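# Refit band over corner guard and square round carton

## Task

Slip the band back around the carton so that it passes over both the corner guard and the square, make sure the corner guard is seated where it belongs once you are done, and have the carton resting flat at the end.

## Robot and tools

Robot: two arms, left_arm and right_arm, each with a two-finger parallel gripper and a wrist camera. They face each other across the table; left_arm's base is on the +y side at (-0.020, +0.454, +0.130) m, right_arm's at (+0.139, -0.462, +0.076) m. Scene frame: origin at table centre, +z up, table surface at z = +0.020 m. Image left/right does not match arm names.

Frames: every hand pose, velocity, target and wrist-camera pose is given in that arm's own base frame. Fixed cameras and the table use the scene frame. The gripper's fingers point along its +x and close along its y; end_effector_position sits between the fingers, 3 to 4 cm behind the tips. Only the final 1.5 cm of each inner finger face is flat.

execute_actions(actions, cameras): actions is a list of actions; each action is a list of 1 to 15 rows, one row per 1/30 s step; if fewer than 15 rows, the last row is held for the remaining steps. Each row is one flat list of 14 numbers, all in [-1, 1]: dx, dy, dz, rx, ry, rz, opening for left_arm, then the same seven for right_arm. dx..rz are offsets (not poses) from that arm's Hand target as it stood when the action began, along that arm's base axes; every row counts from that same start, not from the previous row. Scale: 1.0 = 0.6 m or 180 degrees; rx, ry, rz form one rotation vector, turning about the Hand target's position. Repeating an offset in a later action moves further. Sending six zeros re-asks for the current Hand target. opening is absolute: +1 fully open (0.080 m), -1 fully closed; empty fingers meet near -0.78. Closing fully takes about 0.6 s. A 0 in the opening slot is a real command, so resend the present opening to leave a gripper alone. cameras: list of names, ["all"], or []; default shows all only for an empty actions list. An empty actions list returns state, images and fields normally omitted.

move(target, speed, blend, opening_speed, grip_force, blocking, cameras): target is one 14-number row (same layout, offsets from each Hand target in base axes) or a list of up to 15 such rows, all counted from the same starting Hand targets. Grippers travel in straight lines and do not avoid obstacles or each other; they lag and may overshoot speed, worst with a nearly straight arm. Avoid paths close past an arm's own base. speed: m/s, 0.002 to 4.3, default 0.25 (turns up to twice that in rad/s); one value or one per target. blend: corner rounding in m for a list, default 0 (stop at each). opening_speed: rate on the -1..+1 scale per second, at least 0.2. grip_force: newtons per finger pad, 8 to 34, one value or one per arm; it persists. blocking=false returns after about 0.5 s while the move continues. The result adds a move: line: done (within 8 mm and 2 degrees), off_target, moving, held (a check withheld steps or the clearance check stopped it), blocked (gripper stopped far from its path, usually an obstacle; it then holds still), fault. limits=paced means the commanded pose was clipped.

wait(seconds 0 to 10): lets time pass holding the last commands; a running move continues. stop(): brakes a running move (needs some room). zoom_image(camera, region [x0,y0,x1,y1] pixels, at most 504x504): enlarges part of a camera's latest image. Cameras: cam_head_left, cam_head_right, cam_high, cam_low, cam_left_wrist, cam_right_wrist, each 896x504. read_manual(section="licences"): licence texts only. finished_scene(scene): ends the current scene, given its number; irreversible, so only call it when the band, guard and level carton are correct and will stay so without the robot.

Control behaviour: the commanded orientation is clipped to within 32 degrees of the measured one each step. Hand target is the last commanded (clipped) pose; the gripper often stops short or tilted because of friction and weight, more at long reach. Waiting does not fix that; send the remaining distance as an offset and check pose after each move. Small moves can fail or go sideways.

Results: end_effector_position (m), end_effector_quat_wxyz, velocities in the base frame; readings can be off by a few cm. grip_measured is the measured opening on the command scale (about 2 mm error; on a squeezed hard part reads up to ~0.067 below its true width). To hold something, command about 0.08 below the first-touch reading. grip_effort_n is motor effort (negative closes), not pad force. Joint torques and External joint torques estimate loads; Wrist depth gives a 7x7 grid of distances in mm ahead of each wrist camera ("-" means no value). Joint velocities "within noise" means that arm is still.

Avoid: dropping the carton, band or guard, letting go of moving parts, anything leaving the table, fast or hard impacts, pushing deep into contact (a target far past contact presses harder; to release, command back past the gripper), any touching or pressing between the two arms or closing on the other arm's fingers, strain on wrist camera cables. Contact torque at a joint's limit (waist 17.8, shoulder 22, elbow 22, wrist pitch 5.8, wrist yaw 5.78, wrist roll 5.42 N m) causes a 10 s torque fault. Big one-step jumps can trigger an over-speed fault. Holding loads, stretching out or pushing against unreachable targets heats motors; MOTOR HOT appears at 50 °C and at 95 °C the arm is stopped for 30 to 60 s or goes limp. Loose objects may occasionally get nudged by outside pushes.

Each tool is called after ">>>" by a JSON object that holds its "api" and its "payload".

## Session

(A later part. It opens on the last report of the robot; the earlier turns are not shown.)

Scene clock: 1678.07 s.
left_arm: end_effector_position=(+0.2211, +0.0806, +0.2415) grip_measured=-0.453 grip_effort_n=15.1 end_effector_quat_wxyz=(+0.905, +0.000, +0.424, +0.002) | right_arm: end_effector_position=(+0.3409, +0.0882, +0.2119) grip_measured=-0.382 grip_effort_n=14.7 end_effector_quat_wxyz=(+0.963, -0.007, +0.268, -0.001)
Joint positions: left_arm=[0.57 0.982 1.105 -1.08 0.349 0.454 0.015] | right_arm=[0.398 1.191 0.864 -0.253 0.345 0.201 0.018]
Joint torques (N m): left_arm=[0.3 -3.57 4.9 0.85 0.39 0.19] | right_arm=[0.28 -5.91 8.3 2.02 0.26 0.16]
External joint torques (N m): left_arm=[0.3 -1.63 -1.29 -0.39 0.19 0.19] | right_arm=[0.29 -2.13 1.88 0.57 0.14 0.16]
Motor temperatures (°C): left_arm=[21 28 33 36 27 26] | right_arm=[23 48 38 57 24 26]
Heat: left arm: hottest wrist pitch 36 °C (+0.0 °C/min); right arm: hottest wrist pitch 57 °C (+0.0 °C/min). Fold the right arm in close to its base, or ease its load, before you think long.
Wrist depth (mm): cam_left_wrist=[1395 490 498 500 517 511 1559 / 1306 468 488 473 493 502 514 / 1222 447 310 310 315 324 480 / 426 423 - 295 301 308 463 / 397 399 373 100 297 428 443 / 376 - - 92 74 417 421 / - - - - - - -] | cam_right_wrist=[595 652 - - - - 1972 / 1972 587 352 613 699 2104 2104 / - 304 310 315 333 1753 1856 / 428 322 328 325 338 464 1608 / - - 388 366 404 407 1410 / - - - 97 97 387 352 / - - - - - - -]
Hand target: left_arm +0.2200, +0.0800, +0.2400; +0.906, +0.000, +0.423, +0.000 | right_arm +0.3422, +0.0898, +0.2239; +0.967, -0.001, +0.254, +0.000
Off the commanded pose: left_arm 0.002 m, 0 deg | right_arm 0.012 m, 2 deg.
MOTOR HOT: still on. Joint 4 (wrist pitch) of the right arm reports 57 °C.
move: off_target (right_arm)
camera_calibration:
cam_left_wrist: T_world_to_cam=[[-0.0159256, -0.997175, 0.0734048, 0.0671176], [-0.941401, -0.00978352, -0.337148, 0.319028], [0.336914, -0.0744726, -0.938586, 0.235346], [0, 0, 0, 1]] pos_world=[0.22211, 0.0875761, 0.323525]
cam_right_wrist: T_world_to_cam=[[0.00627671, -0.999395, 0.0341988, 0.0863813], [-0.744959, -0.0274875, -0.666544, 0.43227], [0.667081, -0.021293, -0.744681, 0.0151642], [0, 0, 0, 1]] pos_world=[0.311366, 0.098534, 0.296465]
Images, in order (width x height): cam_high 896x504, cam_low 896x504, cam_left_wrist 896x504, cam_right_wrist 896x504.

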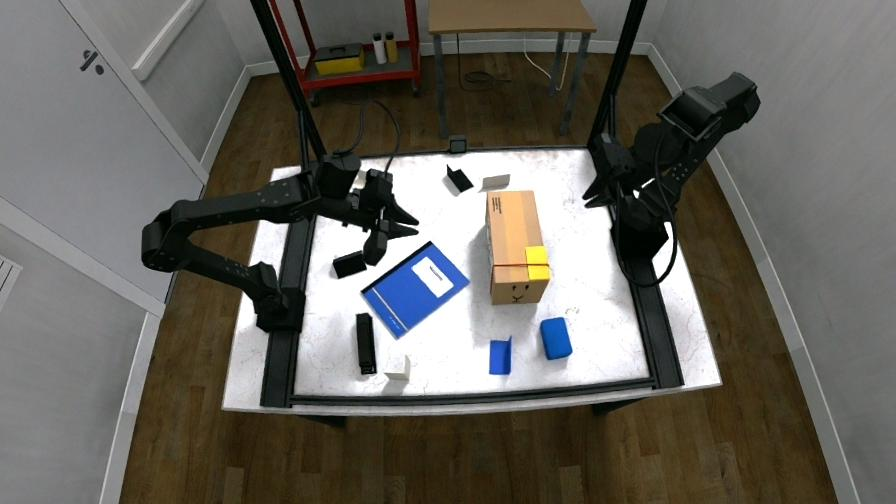

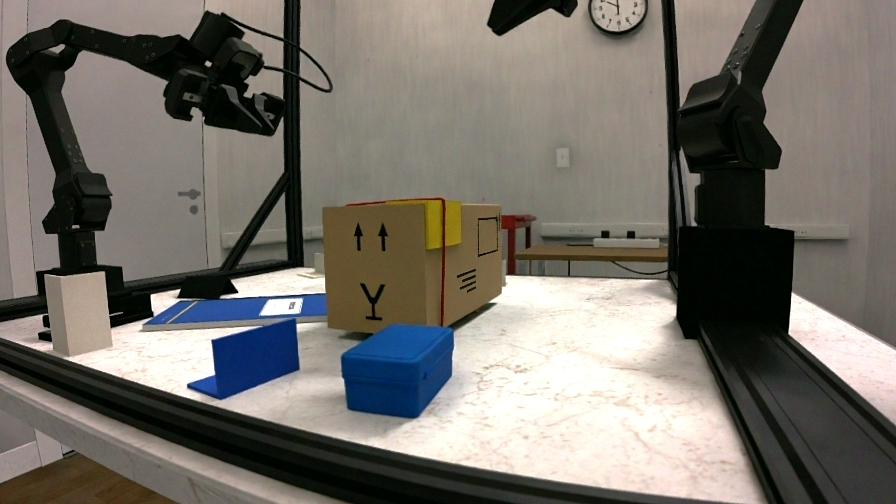

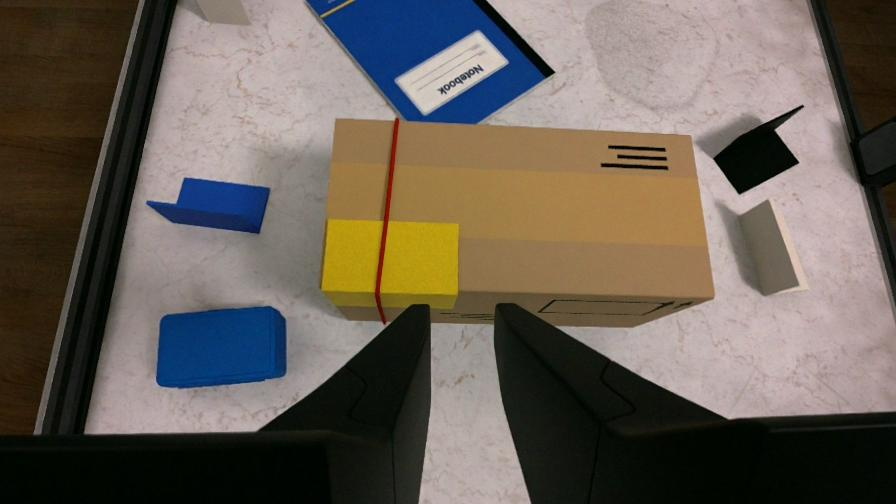

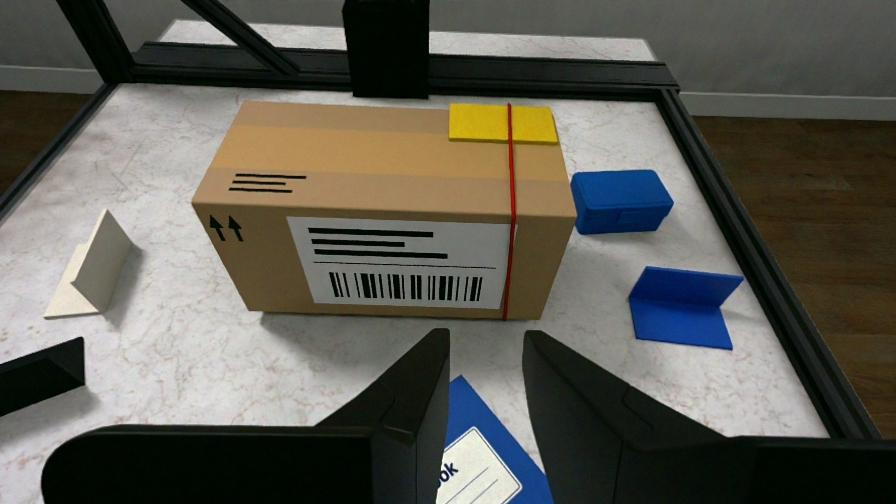

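>>> {"api": "zoom_image", "payload": {"camera": "cam_low", "region": [410, 190, 470, 250]}}

>>> {"api": "zoom_image", "payload": {"camera": "cam_low", "region": [410, 275, 470, 335]}}

>>> {"api": "zoom_image", "payload": {"camera": "cam_right_wrist", "region": [180, 90, 350, 330]}}

Scaled by 8.400 from the camera's 896x504 image, which has a finer 1280x720 frame.

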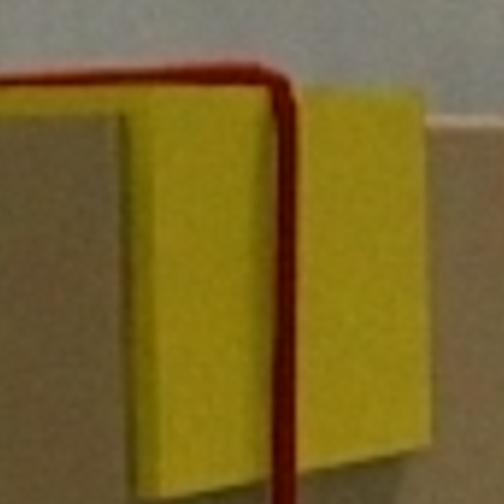

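Scaled by 8.400 from the camera's 896x504 image, which has a finer 1280x720 frame.

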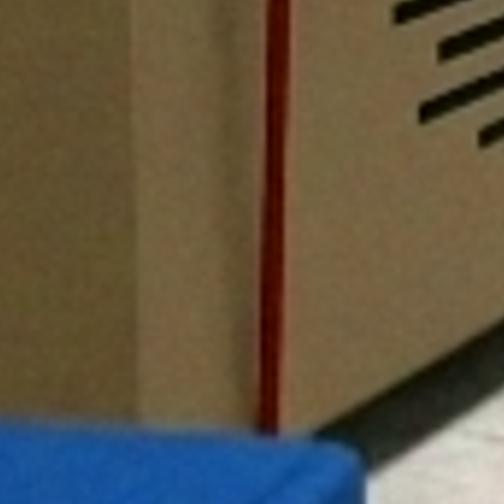

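Scaled by 2.100 from the camera's 896x504 image, which has a finer 1280x720 frame.

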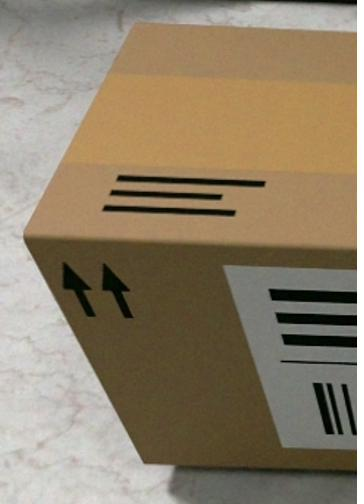

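>>> {"api": "move", "payload": {"target": [0,0,0,0,0,0,-0.45, 0.155,-0.0672,-0.2148,0,-0.1667,0,-0.45], "speed": 0.15, "cameras": ["cam_right_wrist"]}}

Scene clock: 1879.77 s.
left_arm: end_effector_position=(+0.2211, +0.0806, +0.2415) grip_measured=-0.453 grip_effort_n=15.1 end_effector_quat_wxyz=(+0.905, +0.000, +0.424, +0.002) | right_arm: end_effector_position=(+0.4323, +0.0501, +0.0929) grip_measured=-0.448 grip_effort_n=-13.3 end_effector_quat_wxyz=(+1.000, +0.000, +0.001, +0.000)
Joint positions: left_arm=[0.57 0.982 1.105 -1.08 0.349 0.454 0.015] | right_arm=[0.176 2.072 0.549 1.522 0.177 -0.001 0.015]
Joint torques (N m): left_arm=[0.3 -3.57 4.94 0.84 0.39 0.2] | right_arm=[-0.33 -7.07 3.95 2.53 -0.13 -0.04]
External joint torques (N m): left_arm=[0.31 -1.59 -1.25 -0.39 0.2 0.2] | right_arm=[-0.37 -0.62 0.91 0.97 -0.14 -0.04]
Motor temperatures (°C): left_arm=[21 27 33 37 27 26] | right_arm=[23 38 54 52 24 26]
Heat: left arm: hottest wrist pitch 37 °C (+0.0 °C/min); right arm: hottest elbow 54 °C (+0.0 °C/min). Fold the right arm in close to its base, or ease its load, before you think long.
Wrist depth (mm): cam_left_wrist=[1346 486 494 496 522 539 549 / 1293 462 473 477 492 504 514 / 1227 440 443 310 315 327 478 / 425 417 425 295 300 310 457 / 397 376 402 99 298 430 440 / 380 364 - 92 74 420 - / - - - - - - -] | cam_right_wrist=[- - 493 - - 1639 - / - - 517 - - - 1629 / - 245 - - - - - / 175 178 188 193 243 - - / 174 175 172 173 174 - 2195 / 185 185 182 183 92 - 338 / - - - 197 - - -]
Hand target: left_arm +0.2200, +0.0800, +0.2400; +0.906, +0.000, +0.423, +0.000 | right_arm +0.4352, +0.0495, +0.0949; +1.000, -0.001, -0.005, +0.000
Off the commanded pose: left_arm 0.002 m, 0 deg | right_arm 0.004 m, 1 deg.
MOTOR HOT: still on. Joint 3 (elbow) of the right arm reports 54 °C.
move: done
camera_calibration:
cam_right_wrist: T_world_to_cam=[[-0.00621823, -0.999783, 0.0198985, 0.0584771], [-0.294792, -0.0171818, -0.955407, 0.251626], [0.955541, -0.0118069, -0.294621, -0.302231], [0, 0, 0, 1]] pos_world=[0.363335, 0.0592194, 0.150198]
Images, in order (width x height): cam_right_wrist 896x504.

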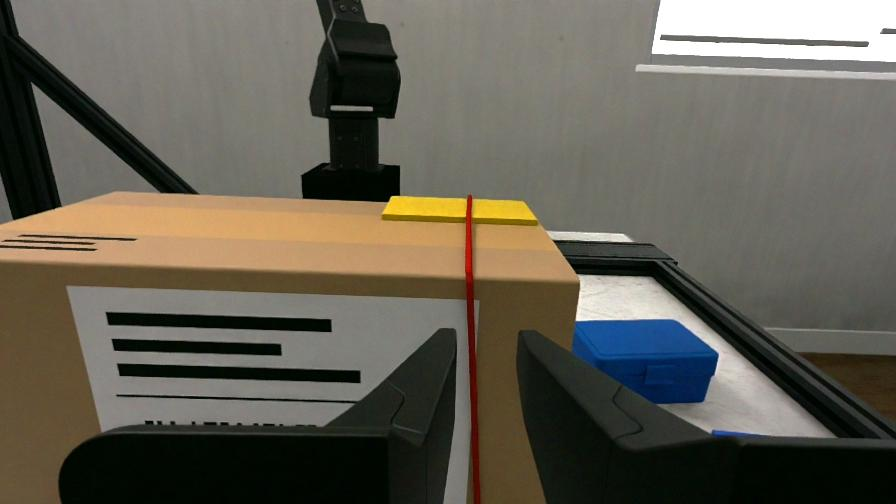

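>>> {"api": "move", "payload": {"target": [0,0,0,0,0,0,-0.45, 0.0663,0,-0.0105,0,0,0,-0.45], "speed": 0.05, "cameras": ["cam_right_wrist", "cam_left_wrist"]}}

Scene clock: 1891.60 s.
left_arm: end_effector_position=(+0.2211, +0.0806, +0.2415) grip_measured=-0.453 grip_effort_n=15.1 end_effector_quat_wxyz=(+0.905, +0.000, +0.424, +0.002) | right_arm: end_effector_position=(+0.4720, +0.0504, +0.0875) grip_measured=-0.448 grip_effort_n=-13.3 end_effector_quat_wxyz=(+1.000, +0.000, -0.001, +0.000)
Joint positions: left_arm=[0.57 0.982 1.105 -1.08 0.349 0.454 0.015] | right_arm=[0.156 2.163 0.718 1.448 0.156 -0.001 0.015]
Joint torques (N m): left_arm=[0.34 -3.56 4.93 0.84 0.38 0.19] | right_arm=[-0.37 -8.14 4.52 2.19 -0.13 -0.04]
External joint torques (N m): left_arm=[0.35 -1.61 -1.23 -0.39 0.19 0.19] | right_arm=[-0.37 -0.86 1.16 0.66 -0.14 -0.04]
Motor temperatures (°C): left_arm=[21 27 33 37 27 26] | right_arm=[23 38 49 54 24 26]
Heat: left arm: hottest wrist pitch 37 °C (+0.0 °C/min); right arm: hottest wrist pitch 54 °C (+3.0 °C/min). Fold the right arm in close to its base, or ease its load, before you think long.
Wrist depth (mm): cam_left_wrist=[1367 484 350 372 524 - 1498 / 1300 446 323 477 480 - 519 / 1239 446 442 310 316 324 474 / 419 417 428 294 299 308 459 / 401 371 401 99 294 437 464 / 378 358 - 92 74 - - / - - - - - - -] | cam_right_wrist=[- - 437 - - - - / - - 478 1588 - - - / 1639 - 480 - - - - / 170 163 167 170 174 - - / - 130 130 130 132 437 2121 / 140 138 136 137 92 - 309 / - - - 145 - - -]
Hand target: left_arm +0.2200, +0.0800, +0.2400; +0.906, +0.000, +0.423, +0.000 | right_arm +0.4750, +0.0496, +0.0886; +1.000, -0.001, -0.005, +0.000
Off the commanded pose: left_arm 0.002 m, 0 deg | right_arm 0.003 m, 0 deg.
MOTOR HOT: still on. Joint 4 (wrist pitch) of the right arm reports 54 °C.
move: done
camera_calibration:
cam_left_wrist: T_world_to_cam=[[-0.0159256, -0.997175, 0.0734048, 0.0671176], [-0.941401, -0.00978352, -0.337148, 0.319028], [0.336914, -0.0744726, -0.938586, 0.235346], [0, 0, 0, 1]] pos_world=[0.22211, 0.0875761, 0.323525]
cam_right_wrist: T_world_to_cam=[[-0.00587183, -0.999798, 0.0192182, 0.0590924], [-0.291185, -0.0166762, -0.956522, 0.256567], [0.956649, -0.0112126, -0.291028, -0.342528], [0, 0, 0, 1]] pos_world=[0.402734, 0.0595185, 0.144591]
Images, in order (width x height): cam_left_wrist 896x504, cam_right_wrist 896x504.

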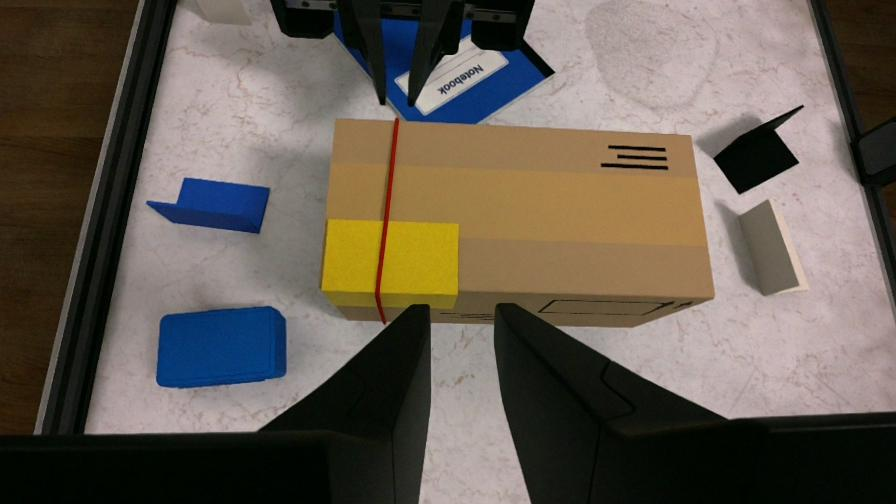

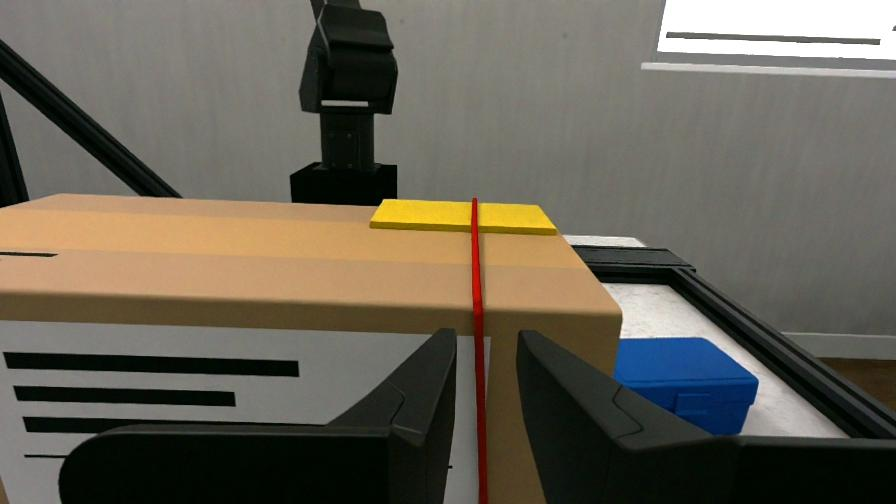

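>>> {"api": "move", "payload": {"target": [0,0,0,0,0,0,-0.45, 0.0233,0,-0.006,0,0,0,-0.45], "speed": 0.03, "cameras": ["cam_right_wrist"]}}

Scene clock: 1905.10 s.
left_arm: end_effector_position=(+0.2211, +0.0806, +0.2415) grip_measured=-0.453 grip_effort_n=15.1 end_effector_quat_wxyz=(+0.905, +0.000, +0.424, +0.002) | right_arm: end_effector_position=(+0.4859, +0.0505, +0.0839) grip_measured=-0.448 grip_effort_n=-14.2 end_effector_quat_wxyz=(+1.000, +0.000, -0.001, +0.000)
Joint positions: left_arm=[0.57 0.982 1.105 -1.08 0.349 0.454 0.015] | right_arm=[0.149 2.202 0.78 1.424 0.149 -0.001 0.015]
Joint torques (N m): left_arm=[0.33 -3.6 4.95 0.85 0.39 0.2] | right_arm=[-0.41 -8.49 4.5 2.17 -0.14 -0.03]
External joint torques (N m): left_arm=[0.32 -1.67 -1.21 -0.37 0.2 0.2] | right_arm=[-0.39 -0.9 1.04 0.64 -0.15 -0.03]
Heat: left arm: hottest wrist pitch 37 °C (+0.0 °C/min); right arm: hottest wrist pitch 52 °C (+1.0 °C/min). Fold the right arm in close to its base, or ease its load, before you think long.
Wrist depth (mm): cam_left_wrist=[1374 492 344 350 516 - 1441 / 1287 468 478 475 496 502 507 / 1239 441 313 310 315 326 473 / 421 425 437 295 301 306 468 / 398 371 377 99 298 440 438 / 382 386 - 92 74 411 426 / - - - - - - -] | cam_right_wrist=[- 1426 425 - - 1568 1549 / - - 454 - - - - / 218 - 456 - - - - / 145 149 154 148 164 - - / 116 117 117 116 118 401 2036 / 121 120 - 120 92 - 323 / - - - 127 - - -]
Hand target: left_arm +0.2200, +0.0800, +0.2400; +0.906, +0.000, +0.423, +0.000 | right_arm +0.4890, +0.0496, +0.0850; +1.000, -0.001, -0.005, +0.000
Off the commanded pose: left_arm 0.002 m, 0 deg | right_arm 0.003 m, 0 deg.
MOTOR HOT: still on. Joint 4 (wrist pitch) of the right arm reports 52 °C.
move: done
camera_calibration:
cam_right_wrist: T_world_to_cam=[[-0.00587183, -0.999798, 0.0192182, 0.0593438], [-0.291185, -0.0166762, -0.956522, 0.257202], [0.956649, -0.0112126, -0.291028, -0.356967], [0, 0, 0, 1]] pos_world=[0.416734, 0.0596185, 0.140991]
Images, in order (width x height): cam_right_wrist 896x504.

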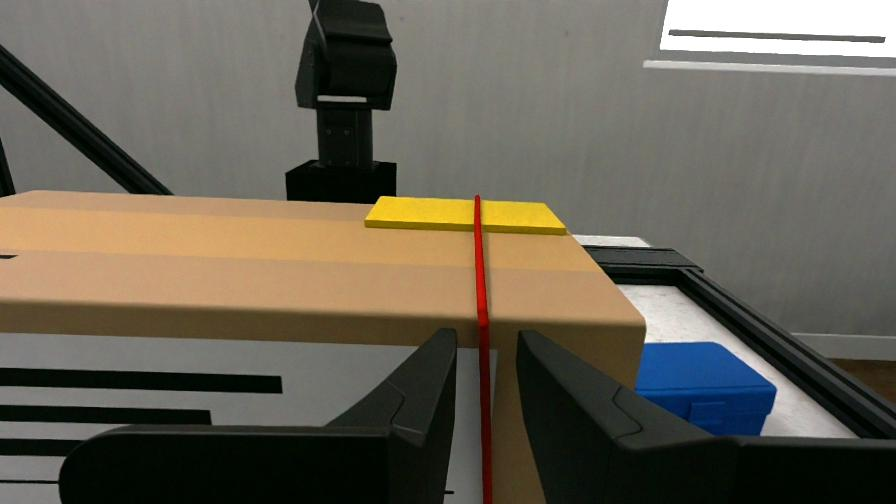

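>>> {"api": "move", "payload": {"target": [[0,0,0,0,0,0,-0.45, 0.0022,0,0,0,0,0,-0.45],[0,0,0,0,0,0,-0.45, 0.0022,0,0,0,0,0,-1.0]], "speed": 0.02, "opening_speed": 0.6, "cameras": ["cam_right_wrist", "cam_left_wrist"]}}

Scene clock: 1914.53 s.
left_arm: end_effector_position=(+0.2211, +0.0806, +0.2415) grip_measured=-0.453 grip_effort_n=15.1 end_effector_quat_wxyz=(+0.905, +0.000, +0.424, +0.002) | right_arm: end_effector_position=(+0.4872, +0.0507, +0.0838) grip_measured=-0.771 grip_effort_n=-36.0 end_effector_quat_wxyz=(+1.000, +0.000, -0.001, +0.001)
Joint positions: left_arm=[0.57 0.982 1.105 -1.08 0.349 0.454 0.015] | right_arm=[0.149 2.204 0.786 1.42 0.148 -0.001 0]
Joint torques (N m): left_arm=[0.31 -3.59 4.93 0.84 0.38 0.19] | right_arm=[-0.38 -8.5 4.52 2.2 -0.1 -0.03]
External joint torques (N m): left_arm=[0.31 -1.58 -1.28 -0.39 0.19 0.18] | right_arm=[-0.38 -0.83 1.02 0.65 -0.1 -0.04]
Heat: left arm: hottest wrist pitch 37 °C (+0.0 °C/min); right arm: hottest wrist pitch 52 °C (+1.0 °C/min). Fold the right arm in close to its base, or ease its load, before you think long.
Wrist depth (mm): cam_left_wrist=[1367 480 347 347 497 - 1506 / 1300 - 475 468 477 498 553 / 1239 439 446 309 314 328 482 / 1168 426 424 295 300 305 - / 397 399 367 99 298 428 443 / 377 - - 92 74 420 417 / - - - - - - -] | cam_right_wrist=[- - 417 - - - - / 1608 - 458 - - - - / 216 - 456 - - 1829 - / 144 148 153 156 163 1729 - / 115 116 115 116 116 421 2214 / 120 119 120 - 81 262 327 / - - - - - - -]
Hand target: left_arm +0.2200, +0.0800, +0.2400; +0.906, +0.000, +0.423, +0.000 | right_arm +0.4902, +0.0496, +0.0850; +1.000, -0.001, -0.005, +0.000
Off the commanded pose: left_arm 0.002 m, 0 deg | right_arm 0.003 m, 0 deg.
MOTOR HOT: still on. Joint 4 (wrist pitch) of the right arm reports 52 °C.
move: done
camera_calibration:
cam_left_wrist: T_world_to_cam=[[-0.0159256, -0.997175, 0.0734048, 0.0671176], [-0.941401, -0.00978352, -0.337148, 0.319028], [0.336914, -0.0744726, -0.938586, 0.235346], [0, 0, 0, 1]] pos_world=[0.22211, 0.0875761, 0.323525]
cam_right_wrist: T_world_to_cam=[[-0.00478999, -0.999802, 0.0192997, 0.0589882], [-0.291561, -0.017065, -0.9564, 0.257651], [0.95654, -0.0102082, -0.291422, -0.358199], [0, 0, 0, 1]] pos_world=[0.418036, 0.0597168, 0.140892]
Images, in order (width x height): cam_left_wrist 896x504, cam_right_wrist 896x504.

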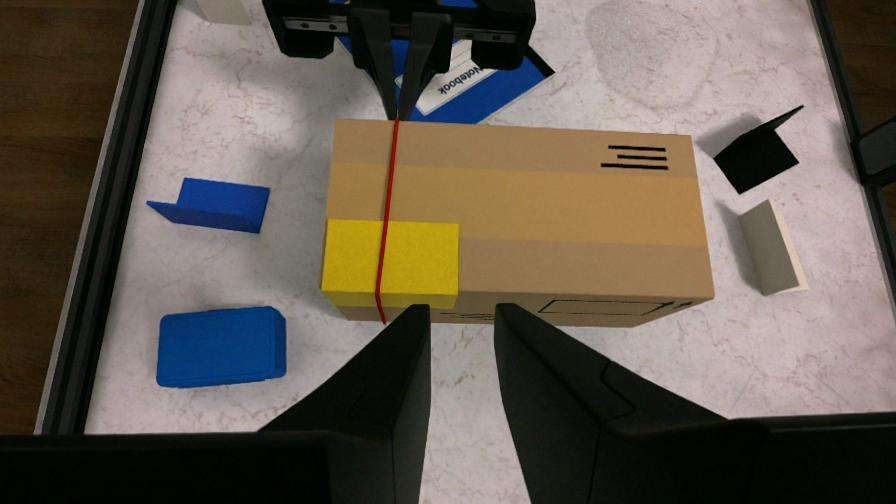

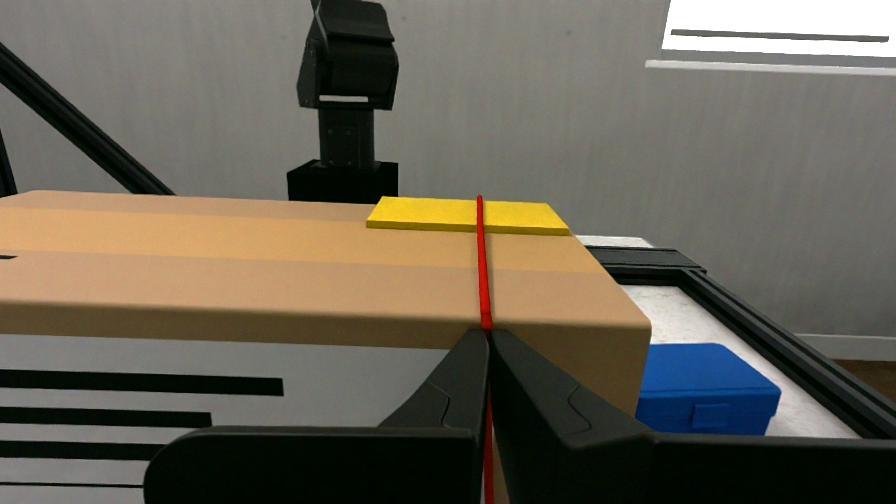

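>>> {"api": "move", "payload": {"target": [[0,0,0,0,0,0,-0.45, -0.0067,0,0,0,0,0,-1.0],[0,0,0,0,0,0,-0.45, -0.0067,-0.036,0,0,0,0,-1.0]], "speed": 0.03, "cameras": ["cam_left_wrist", "cam_right_wrist"]}}

>>> {"api": "zoom_image", "payload": {"camera": "cam_left_wrist", "region": [310, 90, 490, 330]}}

Scene clock: 1928.03 s.
left_arm: end_effector_position=(+0.2211, +0.0806, +0.2415) grip_measured=-0.453 grip_effort_n=15.1 end_effector_quat_wxyz=(+0.905, +0.000, +0.424, +0.002) | right_arm: end_effector_position=(+0.4869, +0.0368, +0.0833) grip_measured=-0.771 grip_effort_n=-35.6 end_effector_quat_wxyz=(+1.000, +0.000, -0.002, +0.011)
Joint positions: left_arm=[0.57 0.982 1.105 -1.08 0.349 0.454 0.015] | right_arm=[0.099 2.204 0.776 1.433 0.077 -0.001 0]
Joint torques (N m): left_arm=[0.31 -3.62 4.91 0.84 0.4 0.19] | right_arm=[-1.21 -9.81 2.49 2.62 0.28 -0.02]
External joint torques (N m): left_arm=[0.32 -1.63 -1.26 -0.38 0.2 0.18] | right_arm=[-1.23 -2.16 -0.98 1.06 0.28 -0.02]
Motor temperatures (°C): left_arm=[21 27 33 37 27 26] | right_arm=[23 39 44 53 24 26]
Heat: left arm: hottest wrist pitch 37 °C (+0.0 °C/min); right arm: hottest wrist pitch 53 °C (+2.0 °C/min). Fold the right arm in close to its base, or ease its load, before you think long.
Wrist depth (mm): cam_left_wrist=[1332 485 343 353 522 531 1541 / 1319 468 473 472 491 - 514 / 1233 448 313 311 316 463 - / 1173 427 420 294 300 308 454 / 400 372 403 99 295 431 424 / 385 360 - 92 74 419 421 / - - - - - - -] | cam_right_wrist=[- - 426 - - - - / - - 487 1661 1753 - - / 191 479 460 1856 - - - / 143 148 153 145 162 - 1843 / 118 118 117 116 116 417 2451 / 124 122 123 - 80 - 314 / - - - - - - -]
Hand target: left_arm +0.2200, +0.0800, +0.2400; +0.906, +0.000, +0.423, +0.000 | right_arm +0.4863, +0.0279, +0.0850; +1.000, -0.001, -0.005, +0.000
Off the commanded pose: left_arm 0.002 m, 0 deg | right_arm 0.009 m, 1 deg.
MOTOR HOT: still on. Joint 4 (wrist pitch) of the right arm reports 53 °C.
move: off_target (right_arm)
camera_calibration:
cam_left_wrist: T_world_to_cam=[[-0.0159256, -0.997175, 0.0734048, 0.0671176], [-0.941401, -0.00978352, -0.337148, 0.319028], [0.336914, -0.0744726, -0.938586, 0.235346], [0, 0, 0, 1]] pos_world=[0.22211, 0.0875761, 0.323525]
cam_right_wrist: T_world_to_cam=[[0.0162268, -0.999682, 0.0192795, 0.0347929], [-0.288914, -0.0231475, -0.957075, 0.255873], [0.957217, 0.00996014, -0.289198, -0.359376], [0, 0, 0, 1]] pos_world=[0.417362, 0.0442841, 0.140288]
Images, in order (width x height): cam_left_wrist 896x504, cam_right_wrist 896x504.

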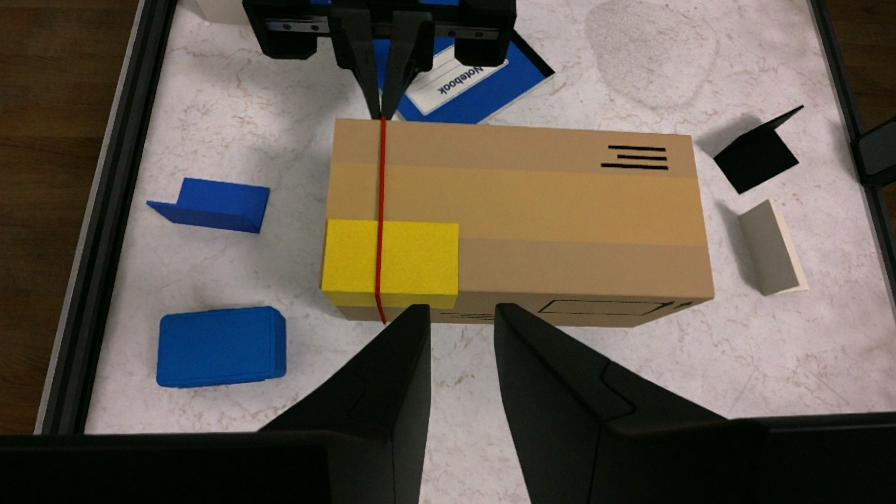

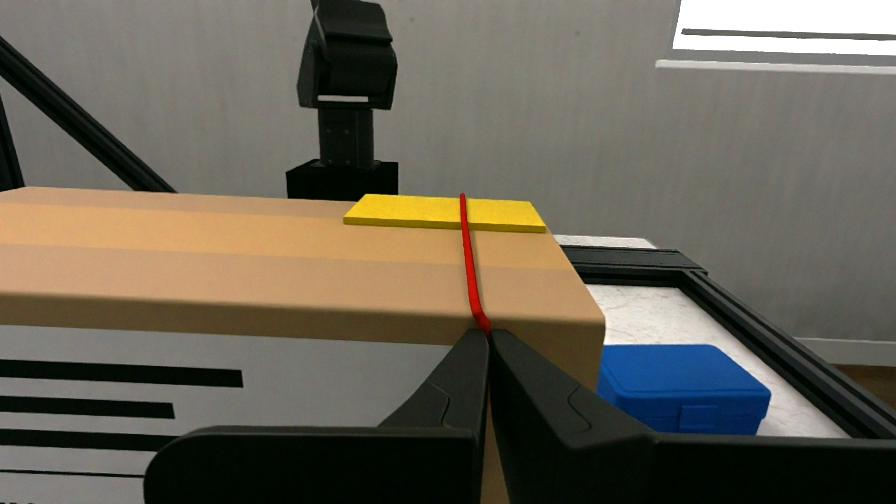

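Scaled by 2.100 from the camera's 896x504 image, which has a finer 1280x720 frame.

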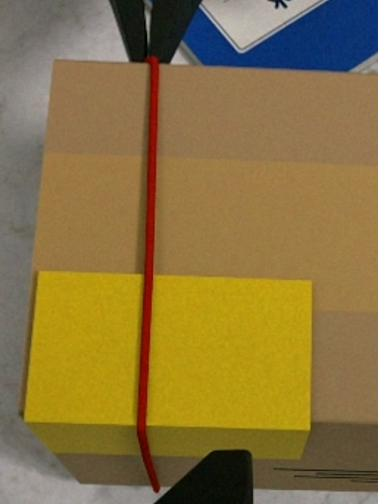

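>>> {"api": "move", "payload": {"target": [0,0,0,0,0,0,-0.45, 0.0,0.0,0,0,0,0,-0.35], "speed": 0.03, "opening_speed": 0.4, "cameras": ["cam_left_wrist", "cam_right_wrist"]}}

>>> {"api": "zoom_image", "payload": {"camera": "cam_left_wrist", "region": [310, 90, 490, 330]}}

Scene clock: 1940.00 s.
left_arm: end_effector_position=(+0.2211, +0.0806, +0.2415) grip_measured=-0.453 grip_effort_n=15.1 end_effector_quat_wxyz=(+0.905, +0.000, +0.424, +0.002) | right_arm: end_effector_position=(+0.4867, +0.0321, +0.0830) grip_measured=-0.353 grip_effort_n=14.2 end_effector_quat_wxyz=(+1.000, +0.000, -0.002, +0.006)
Joint positions: left_arm=[0.57 0.982 1.105 -1.08 0.349 0.454 0.015] | right_arm=[0.09 2.204 0.774 1.434 0.078 -0.001 0.019]
Joint torques (N m): left_arm=[0.33 -3.6 4.92 0.83 0.39 0.2] | right_arm=[-0.59 -9.84 2.68 2.52 0.2 -0.02]
External joint torques (N m): left_arm=[0.33 -1.62 -1.27 -0.4 0.2 0.2] | right_arm=[-0.59 -2.15 -0.8 0.95 0.2 -0.02]
Motor temperatures (°C): left_arm=[21 27 33 37 27 26] | right_arm=[23 40 43 56 24 26]
Heat: left arm: hottest wrist pitch 37 °C (+0.0 °C/min); right arm: hottest wrist pitch 56 °C (+4.0 °C/min). Fold the right arm in close to its base, or ease its load, before you think long.
Wrist depth (mm): cam_left_wrist=[1367 496 346 350 511 531 1481 / 1293 469 465 474 493 496 515 / 1216 443 313 310 317 468 485 / 427 - - 297 301 310 453 / 401 372 372 99 295 428 440 / 375 - - 92 74 419 424 / - - - - - - -] | cam_right_wrist=[- - 432 - - 1539 - / - - 467 - - 1694 - / 192 199 472 - 1988 - - / 141 146 152 153 505 1753 - / 117 116 117 115 116 400 2086 / 123 121 - 121 - 265 322 / - - - 127 - - -]
Hand target: left_arm +0.2200, +0.0800, +0.2400; +0.906, +0.000, +0.423, +0.000 | right_arm +0.4862, +0.0280, +0.0850; +1.000, -0.001, -0.005, +0.000
Off the commanded pose: left_arm 0.002 m, 0 deg | right_arm 0.005 m, 1 deg.
MOTOR HOT: still on. Joint 4 (wrist pitch) of the right arm reports 56 °C.
move: done
camera_calibration:
cam_left_wrist: T_world_to_cam=[[-0.0159256, -0.997175, 0.0734048, 0.0671176], [-0.941401, -0.00978352, -0.337148, 0.319028], [0.336914, -0.0744726, -0.938586, 0.235346], [0, 0, 0, 1]] pos_world=[0.22211, 0.0875761, 0.323525]
cam_right_wrist: T_world_to_cam=[[0.00589764, -0.999795, 0.0193757, 0.0352181], [-0.289842, -0.0202534, -0.95686, 0.255734], [0.957056, 0.000027313, -0.289902, -0.358844], [0, 0, 0, 1]] pos_world=[0.417349, 0.0404001, 0.139989]
Images, in order (width x height): cam_left_wrist 896x504, cam_right_wrist 896x504.

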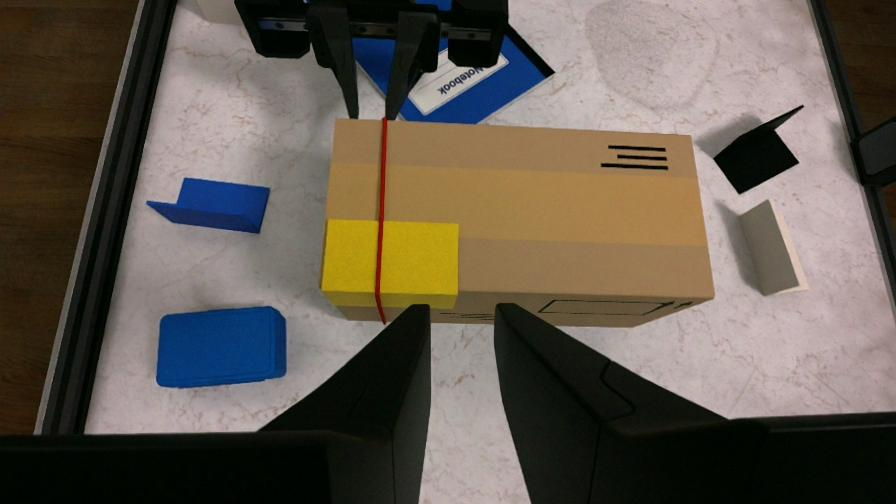

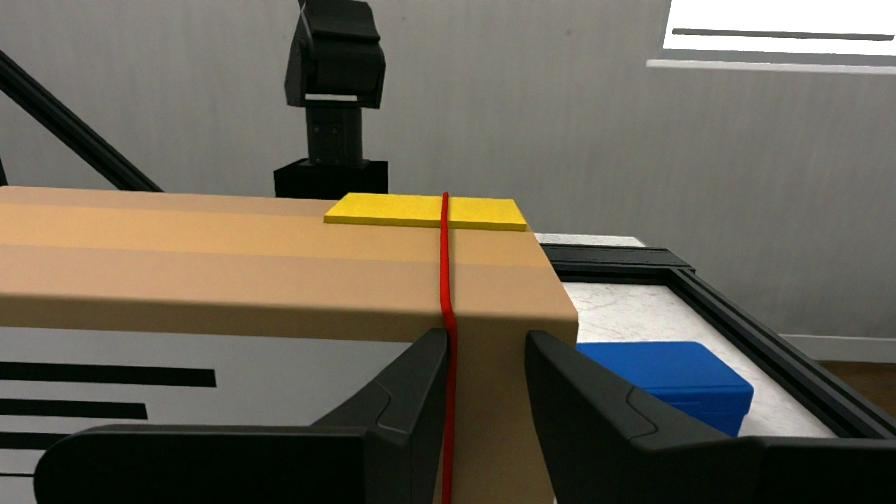

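Scaled by 2.100 from the camera's 896x504 image, which has a finer 1280x720 frame.

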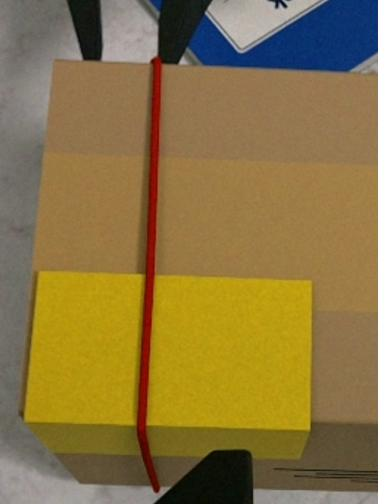

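>>> {"api": "move", "payload": {"target": [0,0,0,0,0,0,-0.45, 0.0,0.0167,0,0,0,0,-0.35], "speed": 0.03, "cameras": ["cam_left_wrist", "cam_right_wrist"]}}

>>> {"api": "zoom_image", "payload": {"camera": "cam_left_wrist", "region": [310, 90, 490, 330]}}

Scene clock: 1947.60 s.
left_arm: end_effector_position=(+0.2211, +0.0806, +0.2415) grip_measured=-0.453 grip_effort_n=15.1 end_effector_quat_wxyz=(+0.905, +0.000, +0.424, +0.002) | right_arm: end_effector_position=(+0.4861, +0.0369, +0.0830) grip_measured=-0.352 grip_effort_n=13.7 end_effector_quat_wxyz=(+1.000, +0.000, -0.002, +0.000)
Joint positions: left_arm=[0.57 0.982 1.105 -1.08 0.349 0.454 0.015] | right_arm=[0.109 2.204 0.774 1.434 0.109 -0.001 0.019]
Joint torques (N m): left_arm=[0.33 -3.57 4.92 0.83 0.39 0.19] | right_arm=[0.18 -9.59 3.18 2.3 0.13 -0.03]
External joint torques (N m): left_arm=[0.32 -1.63 -1.25 -0.4 0.19 0.19] | right_arm=[0.16 -1.95 -0.28 0.75 0.12 -0.03]
Motor temperatures (°C): left_arm=[21 27 33 37 27 26] | right_arm=[23 40 42 57 24 26]
Heat: left arm: hottest wrist pitch 37 °C (+0.0 °C/min); right arm: hottest wrist pitch 57 °C (+4.0 °C/min). Fold the right arm in close to its base, or ease its load, before you think long.
Wrist depth (mm): cam_left_wrist=[1403 490 344 353 - 532 550 / 1300 468 329 475 493 518 514 / 1227 447 315 310 315 323 487 / 1163 - 434 298 300 307 456 / 398 364 395 99 297 432 440 / 381 360 - 92 74 416 421 / - - - - - - -] | cam_right_wrist=[- - 429 - - 1372 - / - - 463 - - - - / 210 1717 473 - - - 1618 / 142 147 152 155 161 1972 1829 / 116 117 117 116 117 - 2195 / 122 120 - 121 88 267 324 / - - - 127 - - -]
Hand target: left_arm +0.2200, +0.0800, +0.2400; +0.906, +0.000, +0.423, +0.000 | right_arm +0.4863, +0.0379, +0.0850; +1.000, -0.001, -0.005, +0.000
Off the commanded pose: left_arm 0.002 m, 0 deg | right_arm 0.002 m, 0 deg.
MOTOR HOT: still on. Joint 4 (wrist pitch) of the right arm reports 57 °C.
move: done
camera_calibration:
cam_left_wrist: T_world_to_cam=[[-0.0159256, -0.997175, 0.0734048, 0.0671176], [-0.941401, -0.00978352, -0.337148, 0.319028], [0.336914, -0.0744726, -0.938586, 0.235346], [0, 0, 0, 1]] pos_world=[0.22211, 0.0875761, 0.323525]
cam_right_wrist: T_world_to_cam=[[-0.00557823, -0.9998, 0.0192158, 0.0456439], [-0.290061, -0.0167722, -0.956861, 0.255629], [0.956992, -0.0109113, -0.289909, -0.357821], [0, 0, 0, 1]] pos_world=[0.416834, 0.046018, 0.139989]
Images, in order (width x height): cam_left_wrist 896x504, cam_right_wrist 896x504.

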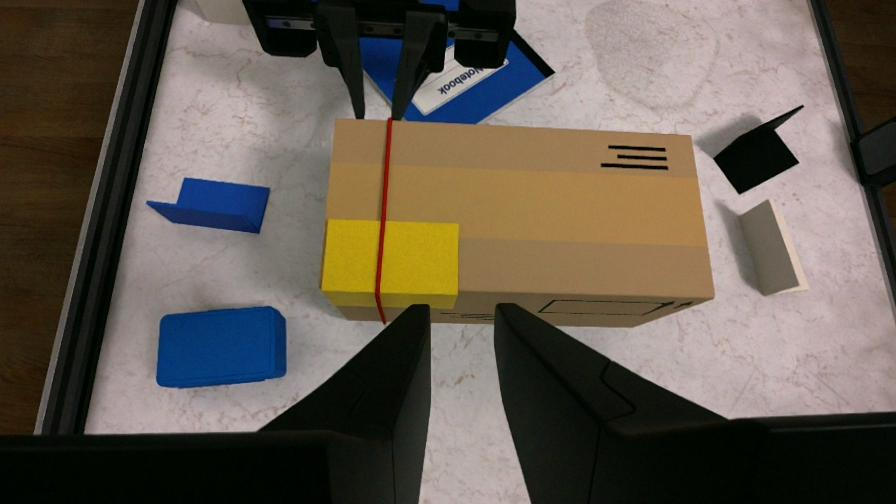

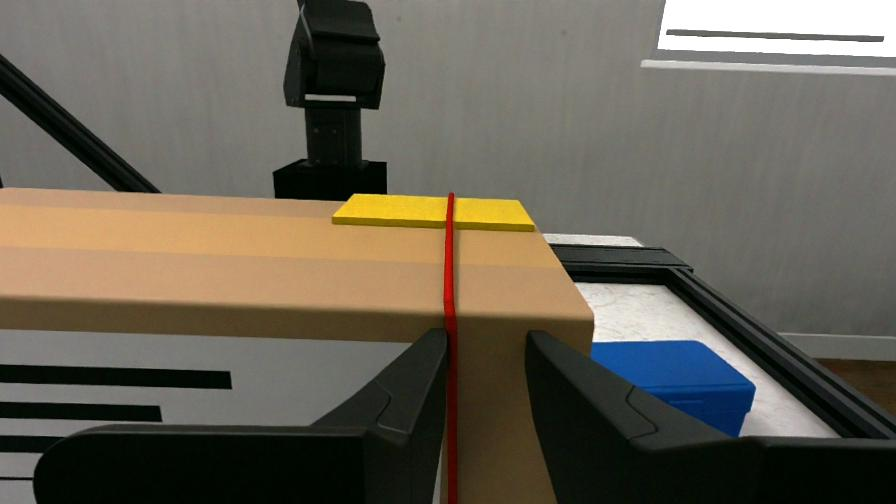

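Scaled by 2.100 from the camera's 896x504 image, which has a finer 1280x720 frame.

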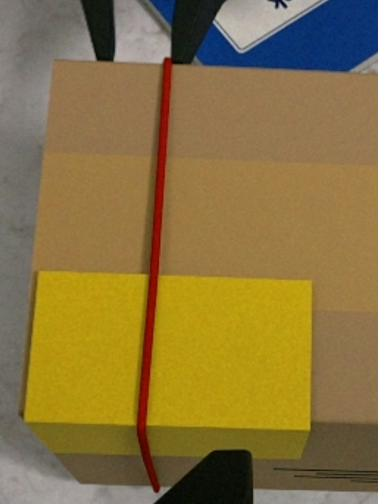

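>>> {"api": "move", "payload": {"target": [[0,0,0,0,0,0,-0.45, 0.0025,0.0145,0,0,0,0,-0.35],[0,0,0,0,0,0,-0.45, 0.0025,0.0145,0,0,0,0,-1.0]], "speed": 0.03, "opening_speed": 0.6, "cameras": ["cam_left_wrist", "cam_right_wrist"]}}

>>> {"api": "zoom_image", "payload": {"camera": "cam_left_wrist", "region": [310, 90, 490, 330]}}

Scene clock: 1987.10 s.
left_arm: end_effector_position=(+0.2211, +0.0806, +0.2415) grip_measured=-0.453 grip_effort_n=15.1 end_effector_quat_wxyz=(+0.905, +0.000, +0.424, +0.002) | right_arm: end_effector_position=(+0.4850, +0.0457, +0.0818) grip_measured=-0.775 grip_effort_n=-14.7 end_effector_quat_wxyz=(+1.000, +0.000, +0.001, +0.000)
Joint positions: left_arm=[0.57 0.982 1.105 -1.08 0.349 0.454 0.015] | right_arm=[0.135 2.204 0.774 1.428 0.135 -0.001 0]
Joint torques (N m): left_arm=[0.34 -3.61 4.9 0.84 0.38 0.18] | right_arm=[0.16 -9.06 4.43 2.19 0.13 -0.02]
External joint torques (N m): left_arm=[0.34 -1.67 -1.25 -0.38 0.19 0.18] | right_arm=[0.15 -1.43 0.96 0.64 0.13 -0.03]
Motor temperatures (°C): left_arm=[21 27 33 37 27 26] | right_arm=[23 41 41 58 24 26]
Heat: left arm: hottest wrist pitch 37 °C (+0.0 °C/min); right arm: hottest wrist pitch 58 °C (+5.1 °C/min). Fold the right arm in close to its base, or ease its load, before you think long.
Wrist depth (mm): cam_left_wrist=[1388 489 346 354 518 529 1524 / 1287 467 473 472 490 509 513 / 1239 426 312 310 316 468 479 / 424 432 - 295 300 309 463 / 395 366 370 99 297 432 440 / 373 362 - 91 74 414 424 / - - - - - - -] | cam_right_wrist=[1598 - 429 1683 - - - / - - 449 - - - - / 201 210 466 1790 - - - / 138 143 145 150 184 1829 - / 118 117 116 115 118 382 2003 / 123 121 123 - 79 - 304 / - - - - - - -]
Hand target: left_arm +0.2200, +0.0800, +0.2400; +0.906, +0.000, +0.423, +0.000 | right_arm +0.4877, +0.0467, +0.0850; +1.000, -0.001, -0.005, +0.000
Off the commanded pose: left_arm 0.002 m, 0 deg | right_arm 0.004 m, 1 deg.
MOTOR HOT: still on. Joint 4 (wrist pitch) of the right arm reports 58 °C.
move: done
camera_calibration:
cam_left_wrist: T_world_to_cam=[[-0.0159256, -0.997175, 0.0734048, 0.0671176], [-0.941401, -0.00978352, -0.337148, 0.319028], [0.336914, -0.0744726, -0.938586, 0.235346], [0, 0, 0, 1]] pos_world=[0.22211, 0.0875761, 0.323525]
cam_right_wrist: T_world_to_cam=[[-0.00503453, -0.999788, 0.0199466, 0.0540265], [-0.295468, -0.017569, -0.955191, 0.256783], [0.955339, -0.0107025, -0.295317, -0.355888], [0, 0, 0, 1]] pos_world=[0.416137, 0.0547176, 0.139099]
Images, in order (width x height): cam_left_wrist 896x504, cam_right_wrist 896x504.

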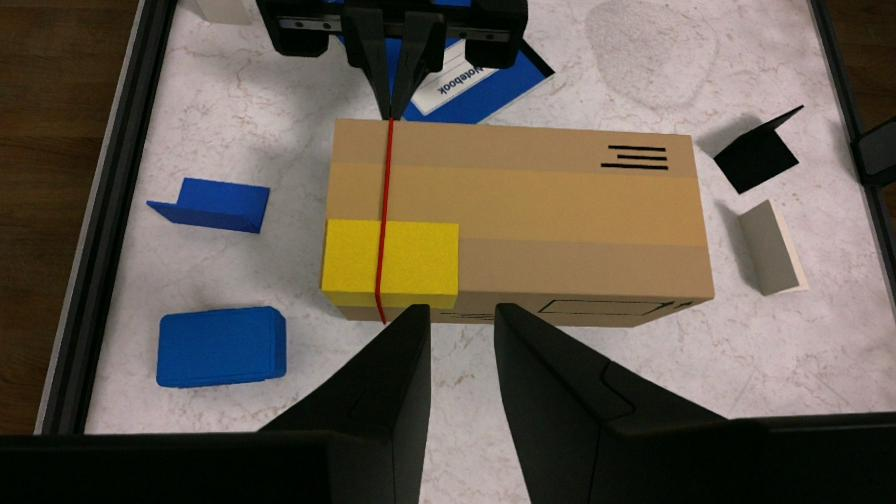

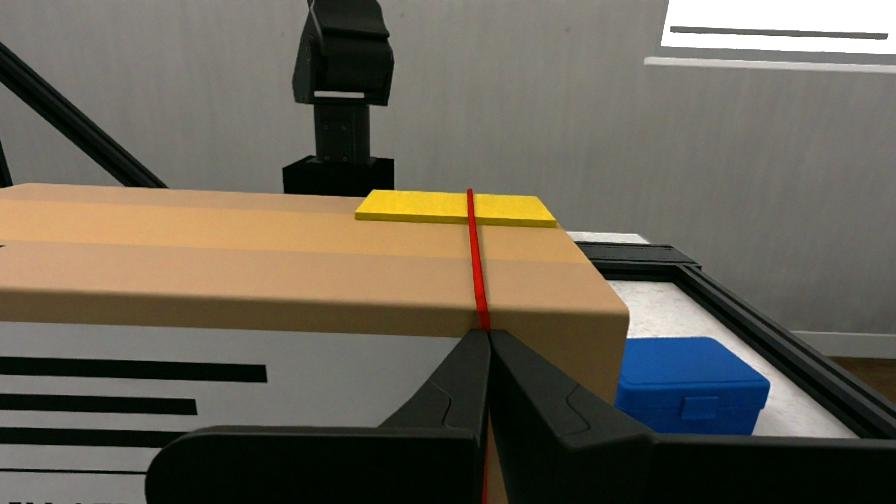

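Scaled by 2.100 from the camera's 896x504 image, which has a finer 1280x720 frame.

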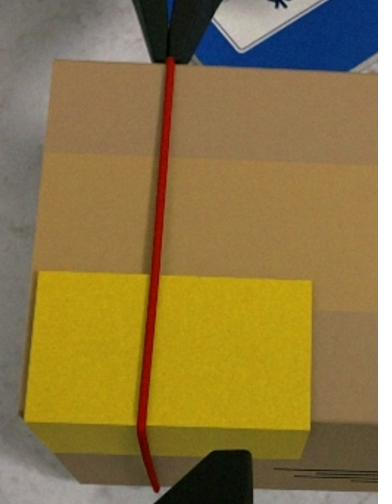

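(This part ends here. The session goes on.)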